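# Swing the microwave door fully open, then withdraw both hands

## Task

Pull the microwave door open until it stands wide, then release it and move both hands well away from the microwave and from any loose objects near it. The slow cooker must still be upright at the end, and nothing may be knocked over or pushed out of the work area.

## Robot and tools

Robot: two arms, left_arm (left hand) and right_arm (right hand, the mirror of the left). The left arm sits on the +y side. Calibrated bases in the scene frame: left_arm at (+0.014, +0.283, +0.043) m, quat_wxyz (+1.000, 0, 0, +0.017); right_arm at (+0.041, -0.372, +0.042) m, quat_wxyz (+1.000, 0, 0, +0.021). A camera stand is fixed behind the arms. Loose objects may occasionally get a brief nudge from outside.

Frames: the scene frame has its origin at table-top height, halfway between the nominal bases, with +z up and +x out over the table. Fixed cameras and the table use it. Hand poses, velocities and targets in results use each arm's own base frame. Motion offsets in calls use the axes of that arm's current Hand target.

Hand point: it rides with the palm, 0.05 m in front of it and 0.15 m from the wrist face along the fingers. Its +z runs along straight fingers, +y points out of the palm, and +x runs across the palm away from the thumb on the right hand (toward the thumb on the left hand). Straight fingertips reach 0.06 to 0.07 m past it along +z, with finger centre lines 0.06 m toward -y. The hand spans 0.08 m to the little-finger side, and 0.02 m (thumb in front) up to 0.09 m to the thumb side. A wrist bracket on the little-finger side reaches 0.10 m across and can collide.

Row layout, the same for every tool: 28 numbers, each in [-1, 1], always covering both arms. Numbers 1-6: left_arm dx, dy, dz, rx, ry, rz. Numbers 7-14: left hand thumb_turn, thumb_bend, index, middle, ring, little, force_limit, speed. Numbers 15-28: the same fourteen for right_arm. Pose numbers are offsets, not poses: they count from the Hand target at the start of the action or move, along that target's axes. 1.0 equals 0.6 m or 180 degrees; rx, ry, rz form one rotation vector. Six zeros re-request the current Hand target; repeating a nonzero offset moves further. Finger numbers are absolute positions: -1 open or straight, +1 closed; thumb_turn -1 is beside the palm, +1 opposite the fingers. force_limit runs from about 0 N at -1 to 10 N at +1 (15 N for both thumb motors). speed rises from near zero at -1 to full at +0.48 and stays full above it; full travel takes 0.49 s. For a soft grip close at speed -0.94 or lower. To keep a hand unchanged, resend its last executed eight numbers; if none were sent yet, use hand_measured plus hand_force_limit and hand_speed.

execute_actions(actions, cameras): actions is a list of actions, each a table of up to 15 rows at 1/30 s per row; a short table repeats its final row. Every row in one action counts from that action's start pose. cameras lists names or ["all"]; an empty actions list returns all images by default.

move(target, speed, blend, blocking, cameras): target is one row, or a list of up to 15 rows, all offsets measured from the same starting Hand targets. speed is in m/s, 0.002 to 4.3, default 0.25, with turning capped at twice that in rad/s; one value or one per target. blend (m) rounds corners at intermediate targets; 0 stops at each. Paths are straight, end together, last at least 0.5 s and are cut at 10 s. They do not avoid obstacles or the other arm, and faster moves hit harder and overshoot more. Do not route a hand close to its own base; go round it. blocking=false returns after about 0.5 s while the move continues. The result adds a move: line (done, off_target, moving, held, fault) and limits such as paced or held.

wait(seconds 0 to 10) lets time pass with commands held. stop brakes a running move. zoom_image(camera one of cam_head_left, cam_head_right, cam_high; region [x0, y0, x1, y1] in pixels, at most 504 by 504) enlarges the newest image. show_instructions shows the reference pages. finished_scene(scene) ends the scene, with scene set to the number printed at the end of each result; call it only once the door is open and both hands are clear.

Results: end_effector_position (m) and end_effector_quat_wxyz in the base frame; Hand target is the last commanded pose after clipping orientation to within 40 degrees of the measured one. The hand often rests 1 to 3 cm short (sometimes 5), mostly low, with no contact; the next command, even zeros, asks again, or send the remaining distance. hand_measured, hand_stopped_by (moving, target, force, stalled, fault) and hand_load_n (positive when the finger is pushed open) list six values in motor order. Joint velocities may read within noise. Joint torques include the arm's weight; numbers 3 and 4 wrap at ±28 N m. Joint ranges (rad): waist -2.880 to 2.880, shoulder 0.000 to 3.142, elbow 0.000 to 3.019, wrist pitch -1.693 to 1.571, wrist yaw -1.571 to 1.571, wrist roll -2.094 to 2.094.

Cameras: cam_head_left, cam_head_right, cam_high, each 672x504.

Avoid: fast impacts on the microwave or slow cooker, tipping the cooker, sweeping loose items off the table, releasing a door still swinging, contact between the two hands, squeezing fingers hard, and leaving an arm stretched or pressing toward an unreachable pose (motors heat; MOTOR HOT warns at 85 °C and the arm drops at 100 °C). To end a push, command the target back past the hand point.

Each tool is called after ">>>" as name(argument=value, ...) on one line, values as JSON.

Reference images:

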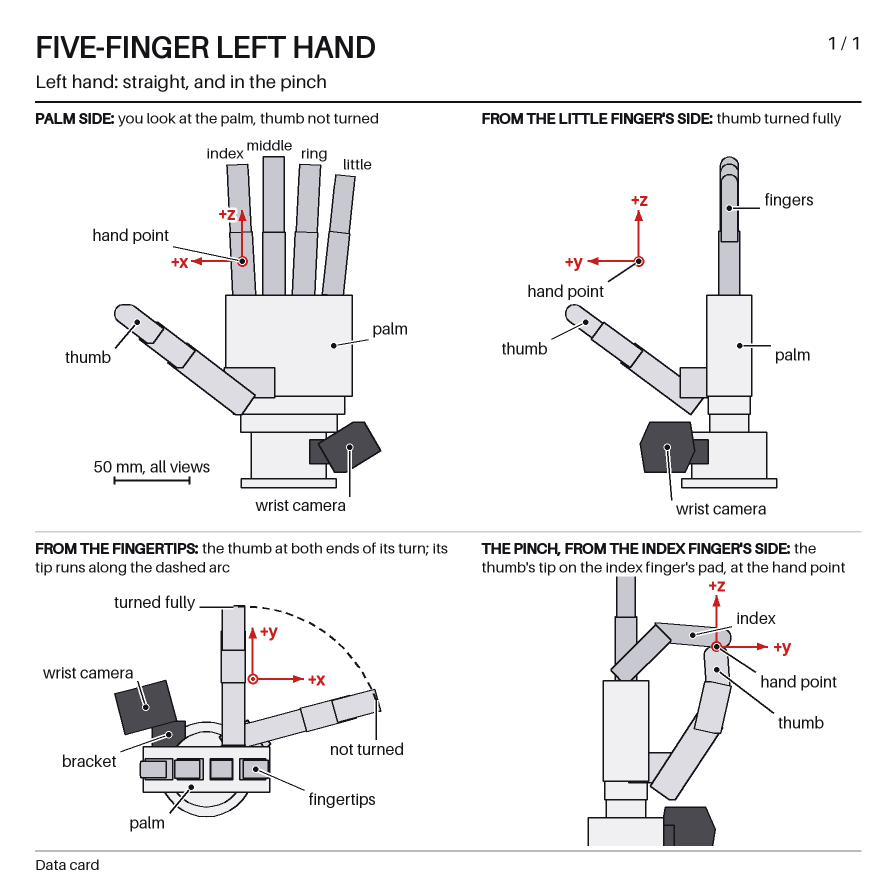

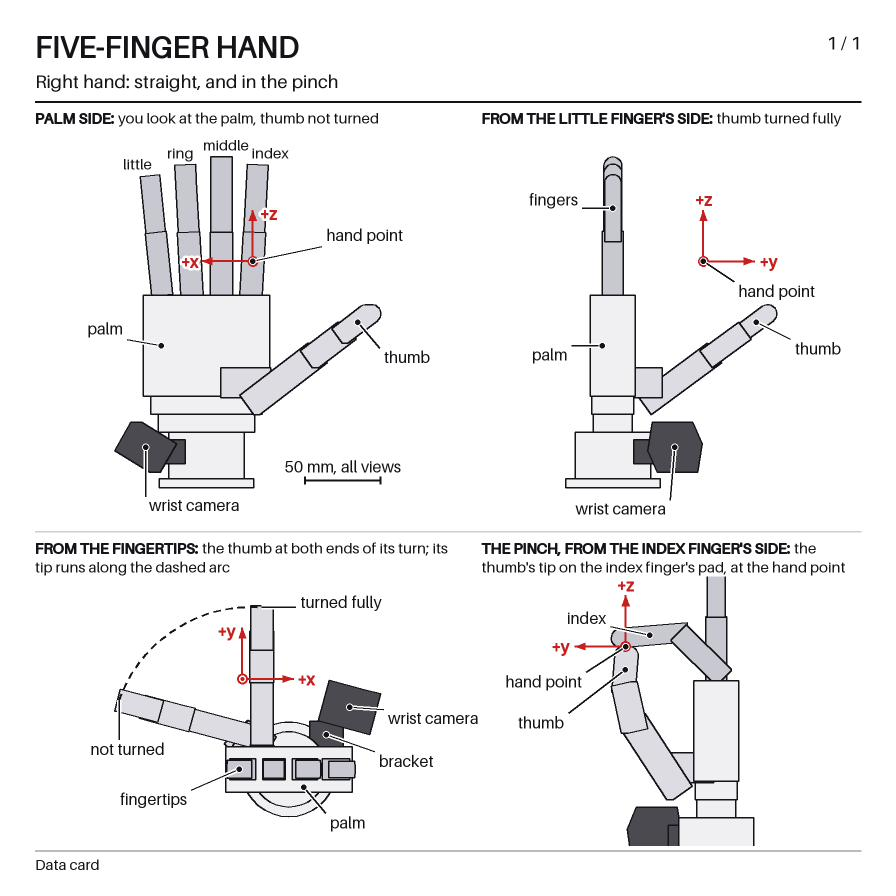

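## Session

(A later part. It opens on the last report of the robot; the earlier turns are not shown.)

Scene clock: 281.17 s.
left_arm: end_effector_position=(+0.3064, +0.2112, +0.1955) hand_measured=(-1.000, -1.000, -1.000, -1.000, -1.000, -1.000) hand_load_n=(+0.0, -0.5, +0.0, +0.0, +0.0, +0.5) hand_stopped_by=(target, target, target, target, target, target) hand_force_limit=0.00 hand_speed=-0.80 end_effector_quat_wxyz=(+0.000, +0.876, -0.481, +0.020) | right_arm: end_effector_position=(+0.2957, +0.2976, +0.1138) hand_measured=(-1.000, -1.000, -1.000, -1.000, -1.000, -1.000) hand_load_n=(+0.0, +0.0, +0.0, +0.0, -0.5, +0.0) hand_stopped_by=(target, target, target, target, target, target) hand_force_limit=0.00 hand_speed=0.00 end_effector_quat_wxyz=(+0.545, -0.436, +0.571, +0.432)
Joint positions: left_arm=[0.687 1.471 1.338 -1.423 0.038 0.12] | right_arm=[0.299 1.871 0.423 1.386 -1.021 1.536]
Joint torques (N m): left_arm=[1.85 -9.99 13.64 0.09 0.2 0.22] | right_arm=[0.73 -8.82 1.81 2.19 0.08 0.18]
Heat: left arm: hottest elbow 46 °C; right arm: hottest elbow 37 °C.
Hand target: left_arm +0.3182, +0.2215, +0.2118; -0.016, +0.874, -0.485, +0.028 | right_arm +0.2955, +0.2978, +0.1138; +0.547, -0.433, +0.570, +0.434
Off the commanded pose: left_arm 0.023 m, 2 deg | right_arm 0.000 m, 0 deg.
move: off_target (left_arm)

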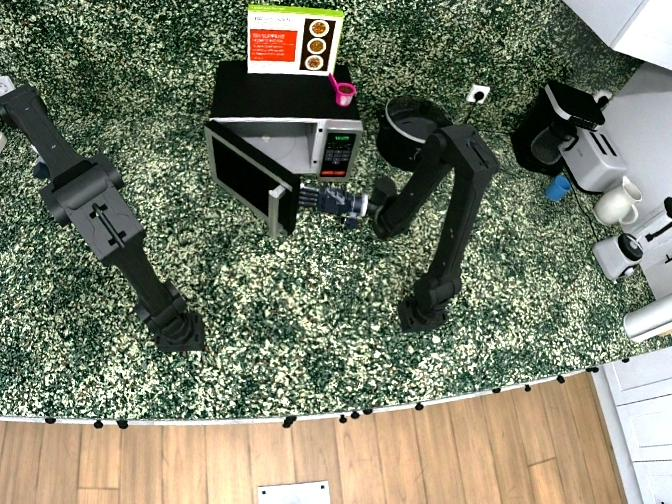

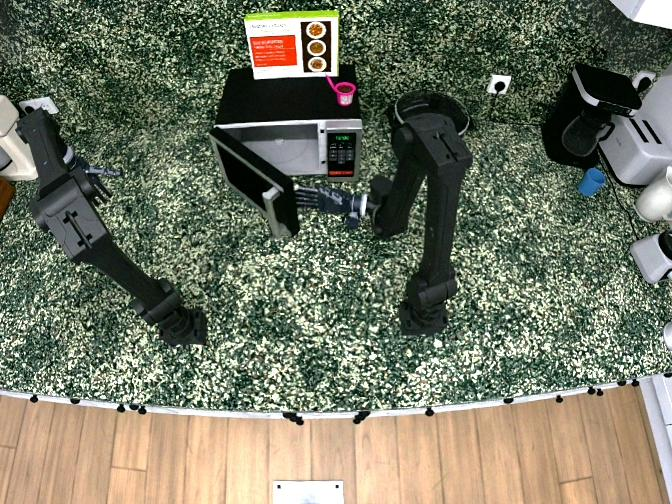

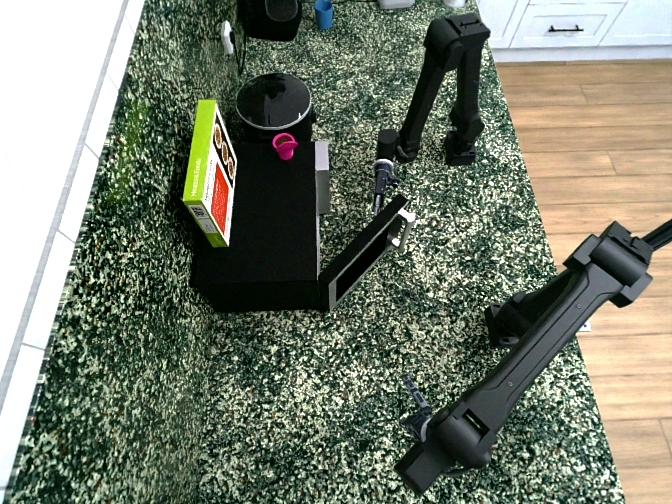

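>>> move(target=[[0,0,0,0,0,0,-1,-1,-1,-1,-1,-1,0,-0.8,0,0.0425,0.05,0,0,0,-1,-1,-1,-1,-1,-1,0,0],[0,0,0,0,0,0,-1,-1,-1,-1,-1,-1,0,-0.8,0,0.113,0.129,0,0,0,-1,-1,-1,-1,-1,-1,0,0]], speed=0.12, blend=[0.01, 0], cameras=["all"])

>>> zoom_image(camera="cam_high", region=[290, 140, 470, 320])

>>> zoom_image(camera="cam_head_left", region=[180, 100, 380, 300])

Scene clock: 286.07 s.
left_arm: end_effector_position=(+0.3064, +0.2112, +0.1955) hand_measured=(-1.000, -1.000, -1.000, -1.000, -1.000, -1.000) hand_load_n=(+0.0, +0.0, +0.0, +0.0, +0.0, +0.0) hand_stopped_by=(target, target, target, target, target, target) hand_force_limit=0.00 hand_speed=-0.80 end_effector_quat_wxyz=(+0.000, +0.876, -0.481, +0.020) | right_arm: end_effector_position=(+0.2467, +0.3877, +0.1111) hand_measured=(-1.000, -1.000, -1.000, -1.000, -1.000, -1.000) hand_load_n=(+0.0, +0.0, +0.0, +0.0, +0.0, +0.0) hand_stopped_by=(target, target, target, target, target, target) hand_force_limit=0.00 hand_speed=0.00 end_effector_quat_wxyz=(+0.542, -0.437, +0.574, +0.431)
Joint positions: left_arm=[0.687 1.471 1.338 -1.423 0.038 0.12] | right_arm=[0.624 1.877 0.412 1.411 -0.697 1.557]
Joint torques (N m): left_arm=[1.44 -10.23 13.72 -0.09 0.21 0.18] | right_arm=[1.14 -8.88 2.56 2.41 0.1 0.13]
Heat: left arm: hottest elbow 46 °C; right arm: hottest elbow 36 °C.
Hand target: left_arm +0.3182, +0.2215, +0.2118; -0.016, +0.874, -0.485, +0.028 | right_arm +0.2492, +0.3897, +0.1133; +0.547, -0.433, +0.570, +0.433
Off the commanded pose: left_arm 0.023 m, 2 deg | right_arm 0.004 m, 1 deg.
move: off_target (left_arm)

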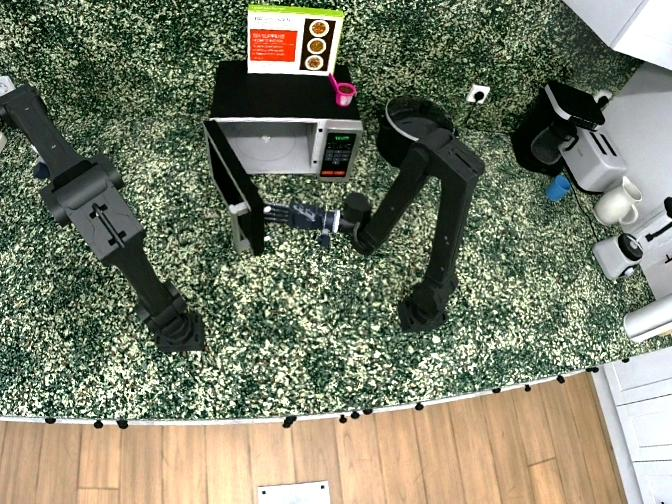

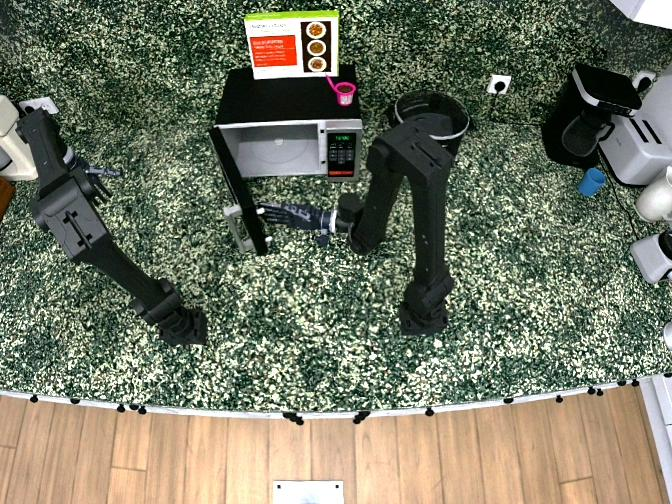

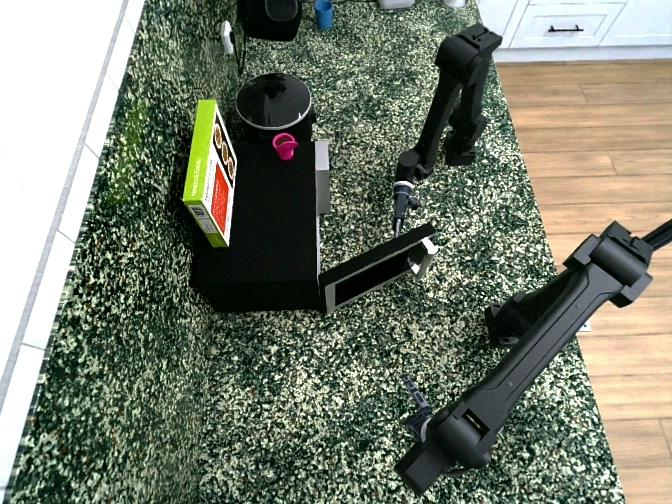

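Scaled by 2.800.

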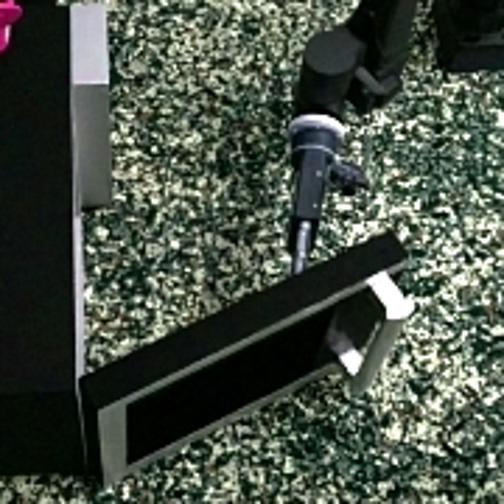

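Scaled by 2.520.

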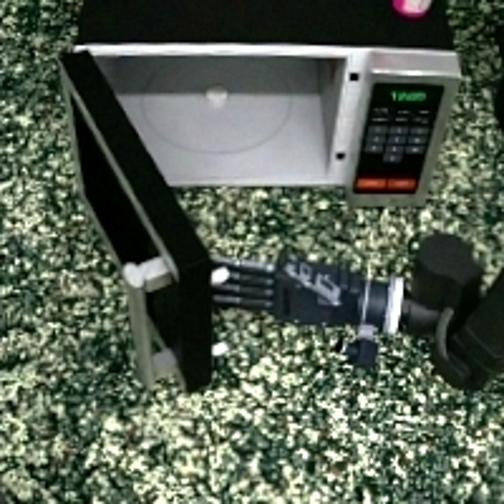

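>>> move(target=[[0,0,0,0,0,0,-1,-1,-1,-1,-1,-1,0,-0.8,0,0.026,0.076,0,0,0,-1,-1,-1,-1,-1,-1,0,0],[0,0,0,0,0,0,-1,-1,-1,-1,-1,-1,0,-0.8,0,0.048,0.1525,0,0,0,-1,-1,-1,-1,-1,-1,0,0],[0,0,0,0,0,0,-1,-1,-1,-1,-1,-1,0,-0.8,0,0.0515,0.188,0,0,0,-1,-1,-1,-1,-1,-1,0,0]], speed=0.12, blend=[0.01, 0.01, 0], cameras=["all"])

>>> zoom_image(camera="cam_high", region=[290, 160, 470, 340])

>>> zoom_image(camera="cam_head_left", region=[160, 100, 360, 300])

Scene clock: 292.07 s.
left_arm: end_effector_position=(+0.3064, +0.2112, +0.1955) hand_measured=(-1.000, -1.000, -1.000, -1.000, -1.000, -1.000) hand_load_n=(+0.0, +0.0, +0.0, +0.5, +0.0, +0.0) hand_stopped_by=(target, target, target, target, target, target) hand_force_limit=0.00 hand_speed=-0.80 end_effector_quat_wxyz=(+0.000, +0.876, -0.481, +0.020) | right_arm: end_effector_position=(+0.2447, +0.5005, +0.1131) hand_measured=(-1.000, -1.000, -1.000, -1.000, -1.000, -1.000) hand_load_n=(+0.0, +0.0, +0.0, +0.0, +0.0, +0.0) hand_stopped_by=(target, target, target, target, target, target) hand_force_limit=0.00 hand_speed=0.00 end_effector_quat_wxyz=(+0.552, -0.436, +0.567, +0.430)
Joint positions: left_arm=[0.687 1.471 1.338 -1.423 0.038 0.12] | right_arm=[0.864 1.944 0.62 1.299 -0.453 1.566]
Joint torques (N m): left_arm=[1.38 -10.11 13.76 -0.1 0.24 0.21] | right_arm=[1.26 -10.58 3.97 1.29 0.09 0.17]
Heat: left arm: hottest elbow 46 °C; right arm: hottest elbow 36 °C.
Hand target: left_arm +0.3182, +0.2215, +0.2118; -0.016, +0.874, -0.485, +0.028 | right_arm +0.2473, +0.5067, +0.1110; +0.547, -0.433, +0.570, +0.433
Off the commanded pose: left_arm 0.023 m, 2 deg | right_arm 0.007 m, 1 deg.
move: off_target (left_arm)

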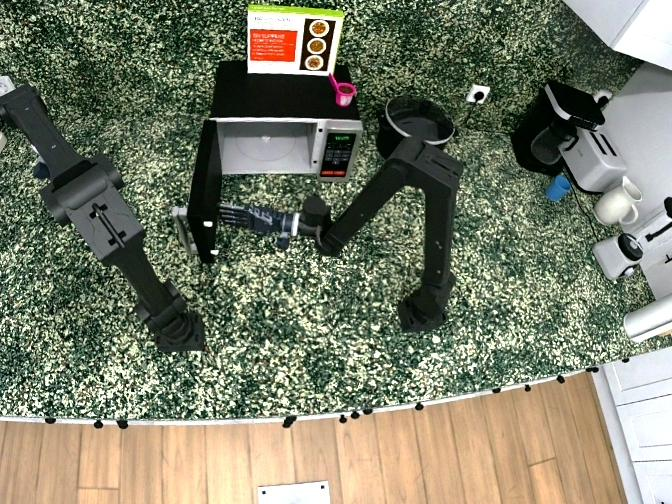

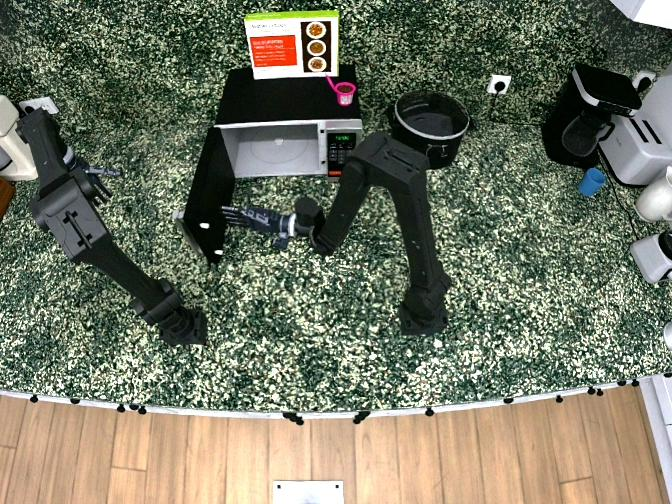

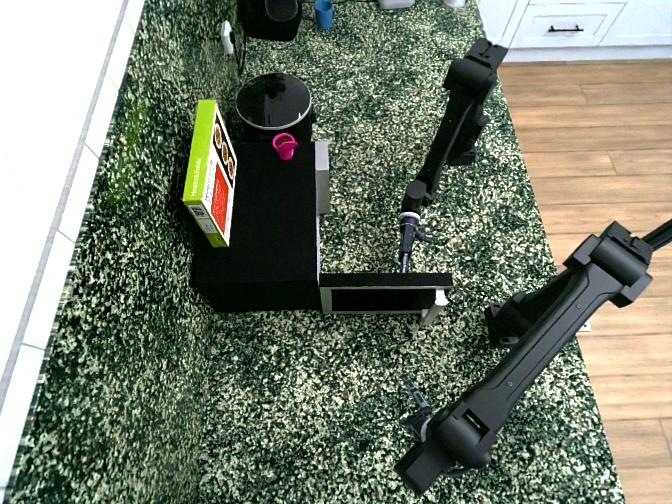

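Scaled by 2.800.

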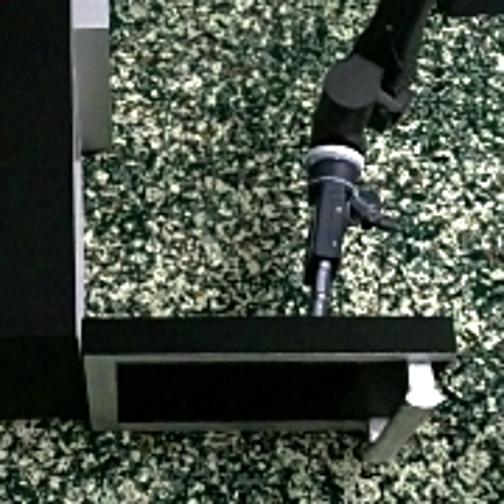

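Scaled by 2.520.

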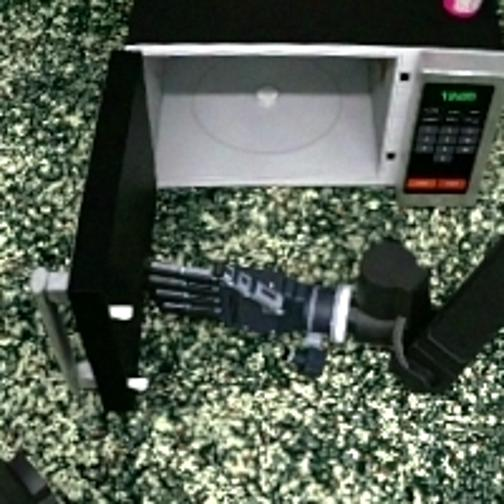

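>>> move(target=[0,0,0,0,0,0,-1,-1,-1,-1,-1,-1,0,-0.8,0,0.025,0.1,0,0,0,-1,-1,-1,-1,-1,-1,0,0], speed=0.1, cameras=["all"])

Scene clock: 295.00 s.
left_arm: end_effector_position=(+0.3064, +0.2112, +0.1955) hand_measured=(-1.000, -1.000, -1.000, -1.000, -1.000, -1.000) hand_load_n=(+0.0, +0.0, +0.0, +0.0, +0.0, +0.0) hand_stopped_by=(target, target, target, target, target, target) hand_force_limit=0.00 hand_speed=-0.80 end_effector_quat_wxyz=(+0.000, +0.876, -0.481, +0.020) | right_arm: end_effector_position=(+0.2471, +0.5472, +0.1092) hand_measured=(-1.000, -1.000, -1.000, -1.000, -1.000, -1.000) hand_load_n=(+0.0, +0.0, +0.0, -1.0, +0.0, +0.0) hand_stopped_by=(target, target, target, target, target, target) hand_force_limit=0.00 hand_speed=0.00 end_effector_quat_wxyz=(+0.552, -0.433, +0.572, +0.425)
Joint positions: left_arm=[0.687 1.471 1.338 -1.423 0.038 0.12] | right_arm=[0.936 1.984 0.723 1.229 -0.368 1.569]
Joint torques (N m): left_arm=[1.55 -10.52 13.82 -0.01 0.23 0.23] | right_arm=[1.96 -10.99 6.89 0.5 0.23 0.2]
Heat: left arm: hottest elbow 46 °C; right arm: hottest elbow 36 °C.
Hand target: left_arm +0.3182, +0.2215, +0.2118; -0.016, +0.874, -0.485, +0.028 | right_arm +0.2477, +0.5684, +0.1097; +0.547, -0.433, +0.570, +0.434
Off the commanded pose: left_arm 0.023 m, 2 deg | right_arm 0.021 m, 1 deg.
move: off_target (left_arm, right_arm)

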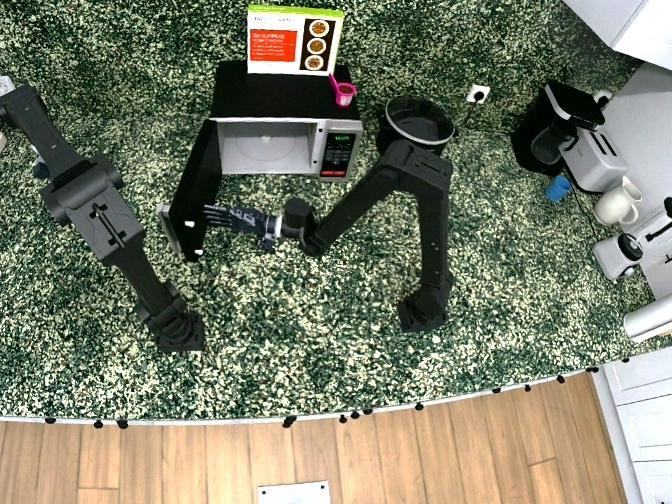

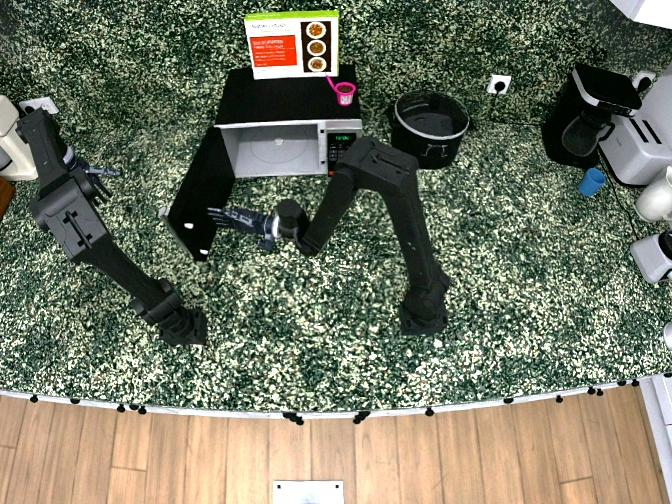

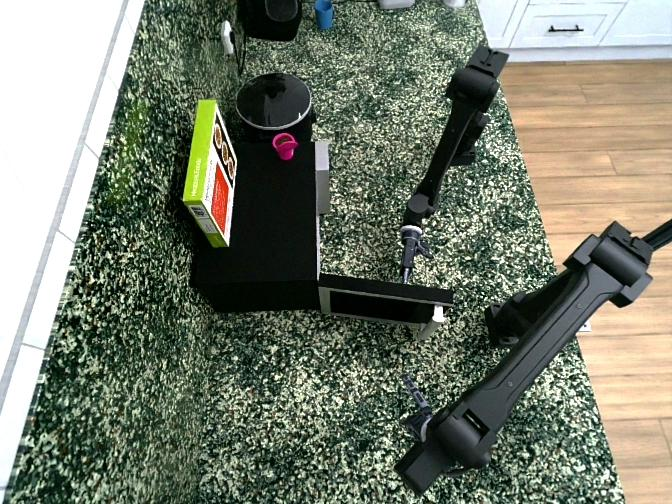

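>>> move(target=[0,0,0,0,0,0,-1,-1,-1,-1,-1,-1,0,-0.8,0,-0.152,-0.508,0,0,0,-1,-1,-1,-1,-1,-1,0,0], speed=0.25, cameras=["all"])

Scene clock: 302.27 s.
left_arm: end_effector_position=(+0.3064, +0.2112, +0.1955) hand_measured=(-1.000, -1.000, -1.000, -1.000, -1.000, -1.000) hand_load_n=(+0.0, +0.0, +0.0, +0.0, +0.0, +0.0) hand_stopped_by=(target, target, target, target, target, target) hand_force_limit=0.00 hand_speed=-0.80 end_effector_quat_wxyz=(+0.000, +0.876, -0.481, +0.020) | right_arm: end_effector_position=(+0.2629, +0.2495, +0.1084) hand_measured=(-1.000, -1.000, -1.000, -1.000, -1.000, -1.000) hand_load_n=(+0.0, +0.0, +0.0, +0.0, +0.0, +0.0) hand_stopped_by=(target, target, target, target, target, target) hand_force_limit=0.00 hand_speed=0.00 end_effector_quat_wxyz=(+0.533, -0.420, +0.587, +0.441)
Joint positions: left_arm=[0.687 1.471 1.338 -1.423 0.038 0.12] | right_arm=[0.17 1.875 0.302 1.472 -1.141 1.547]
Joint torques (N m): left_arm=[0.79 -10.05 13.86 -0.1 0.23 0.21] | right_arm=[1.14 -10.29 1.01 2 -0.24 -0.05]
Heat: left arm: hottest elbow 46 °C; right arm: hottest elbow 37 °C.
Hand target: left_arm +0.3182, +0.2215, +0.2118; -0.016, +0.874, -0.485, +0.028 | right_arm +0.2601, +0.2506, +0.1157; +0.547, -0.433, +0.570, +0.433
Off the commanded pose: left_arm 0.023 m, 2 deg | right_arm 0.008 m, 3 deg.
move: off_target (left_arm, right_arm)

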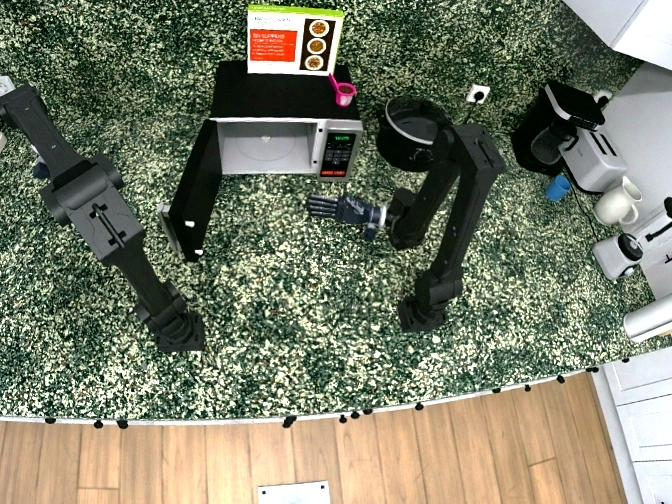

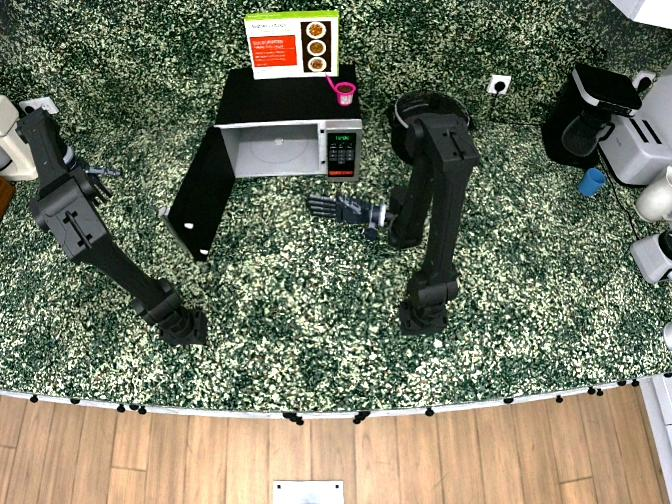

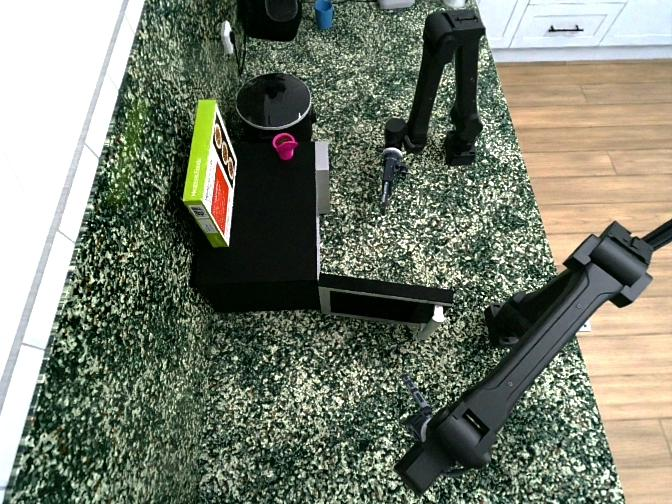

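>>> finished_scene(scene=1)

The scene is finished: the task was done.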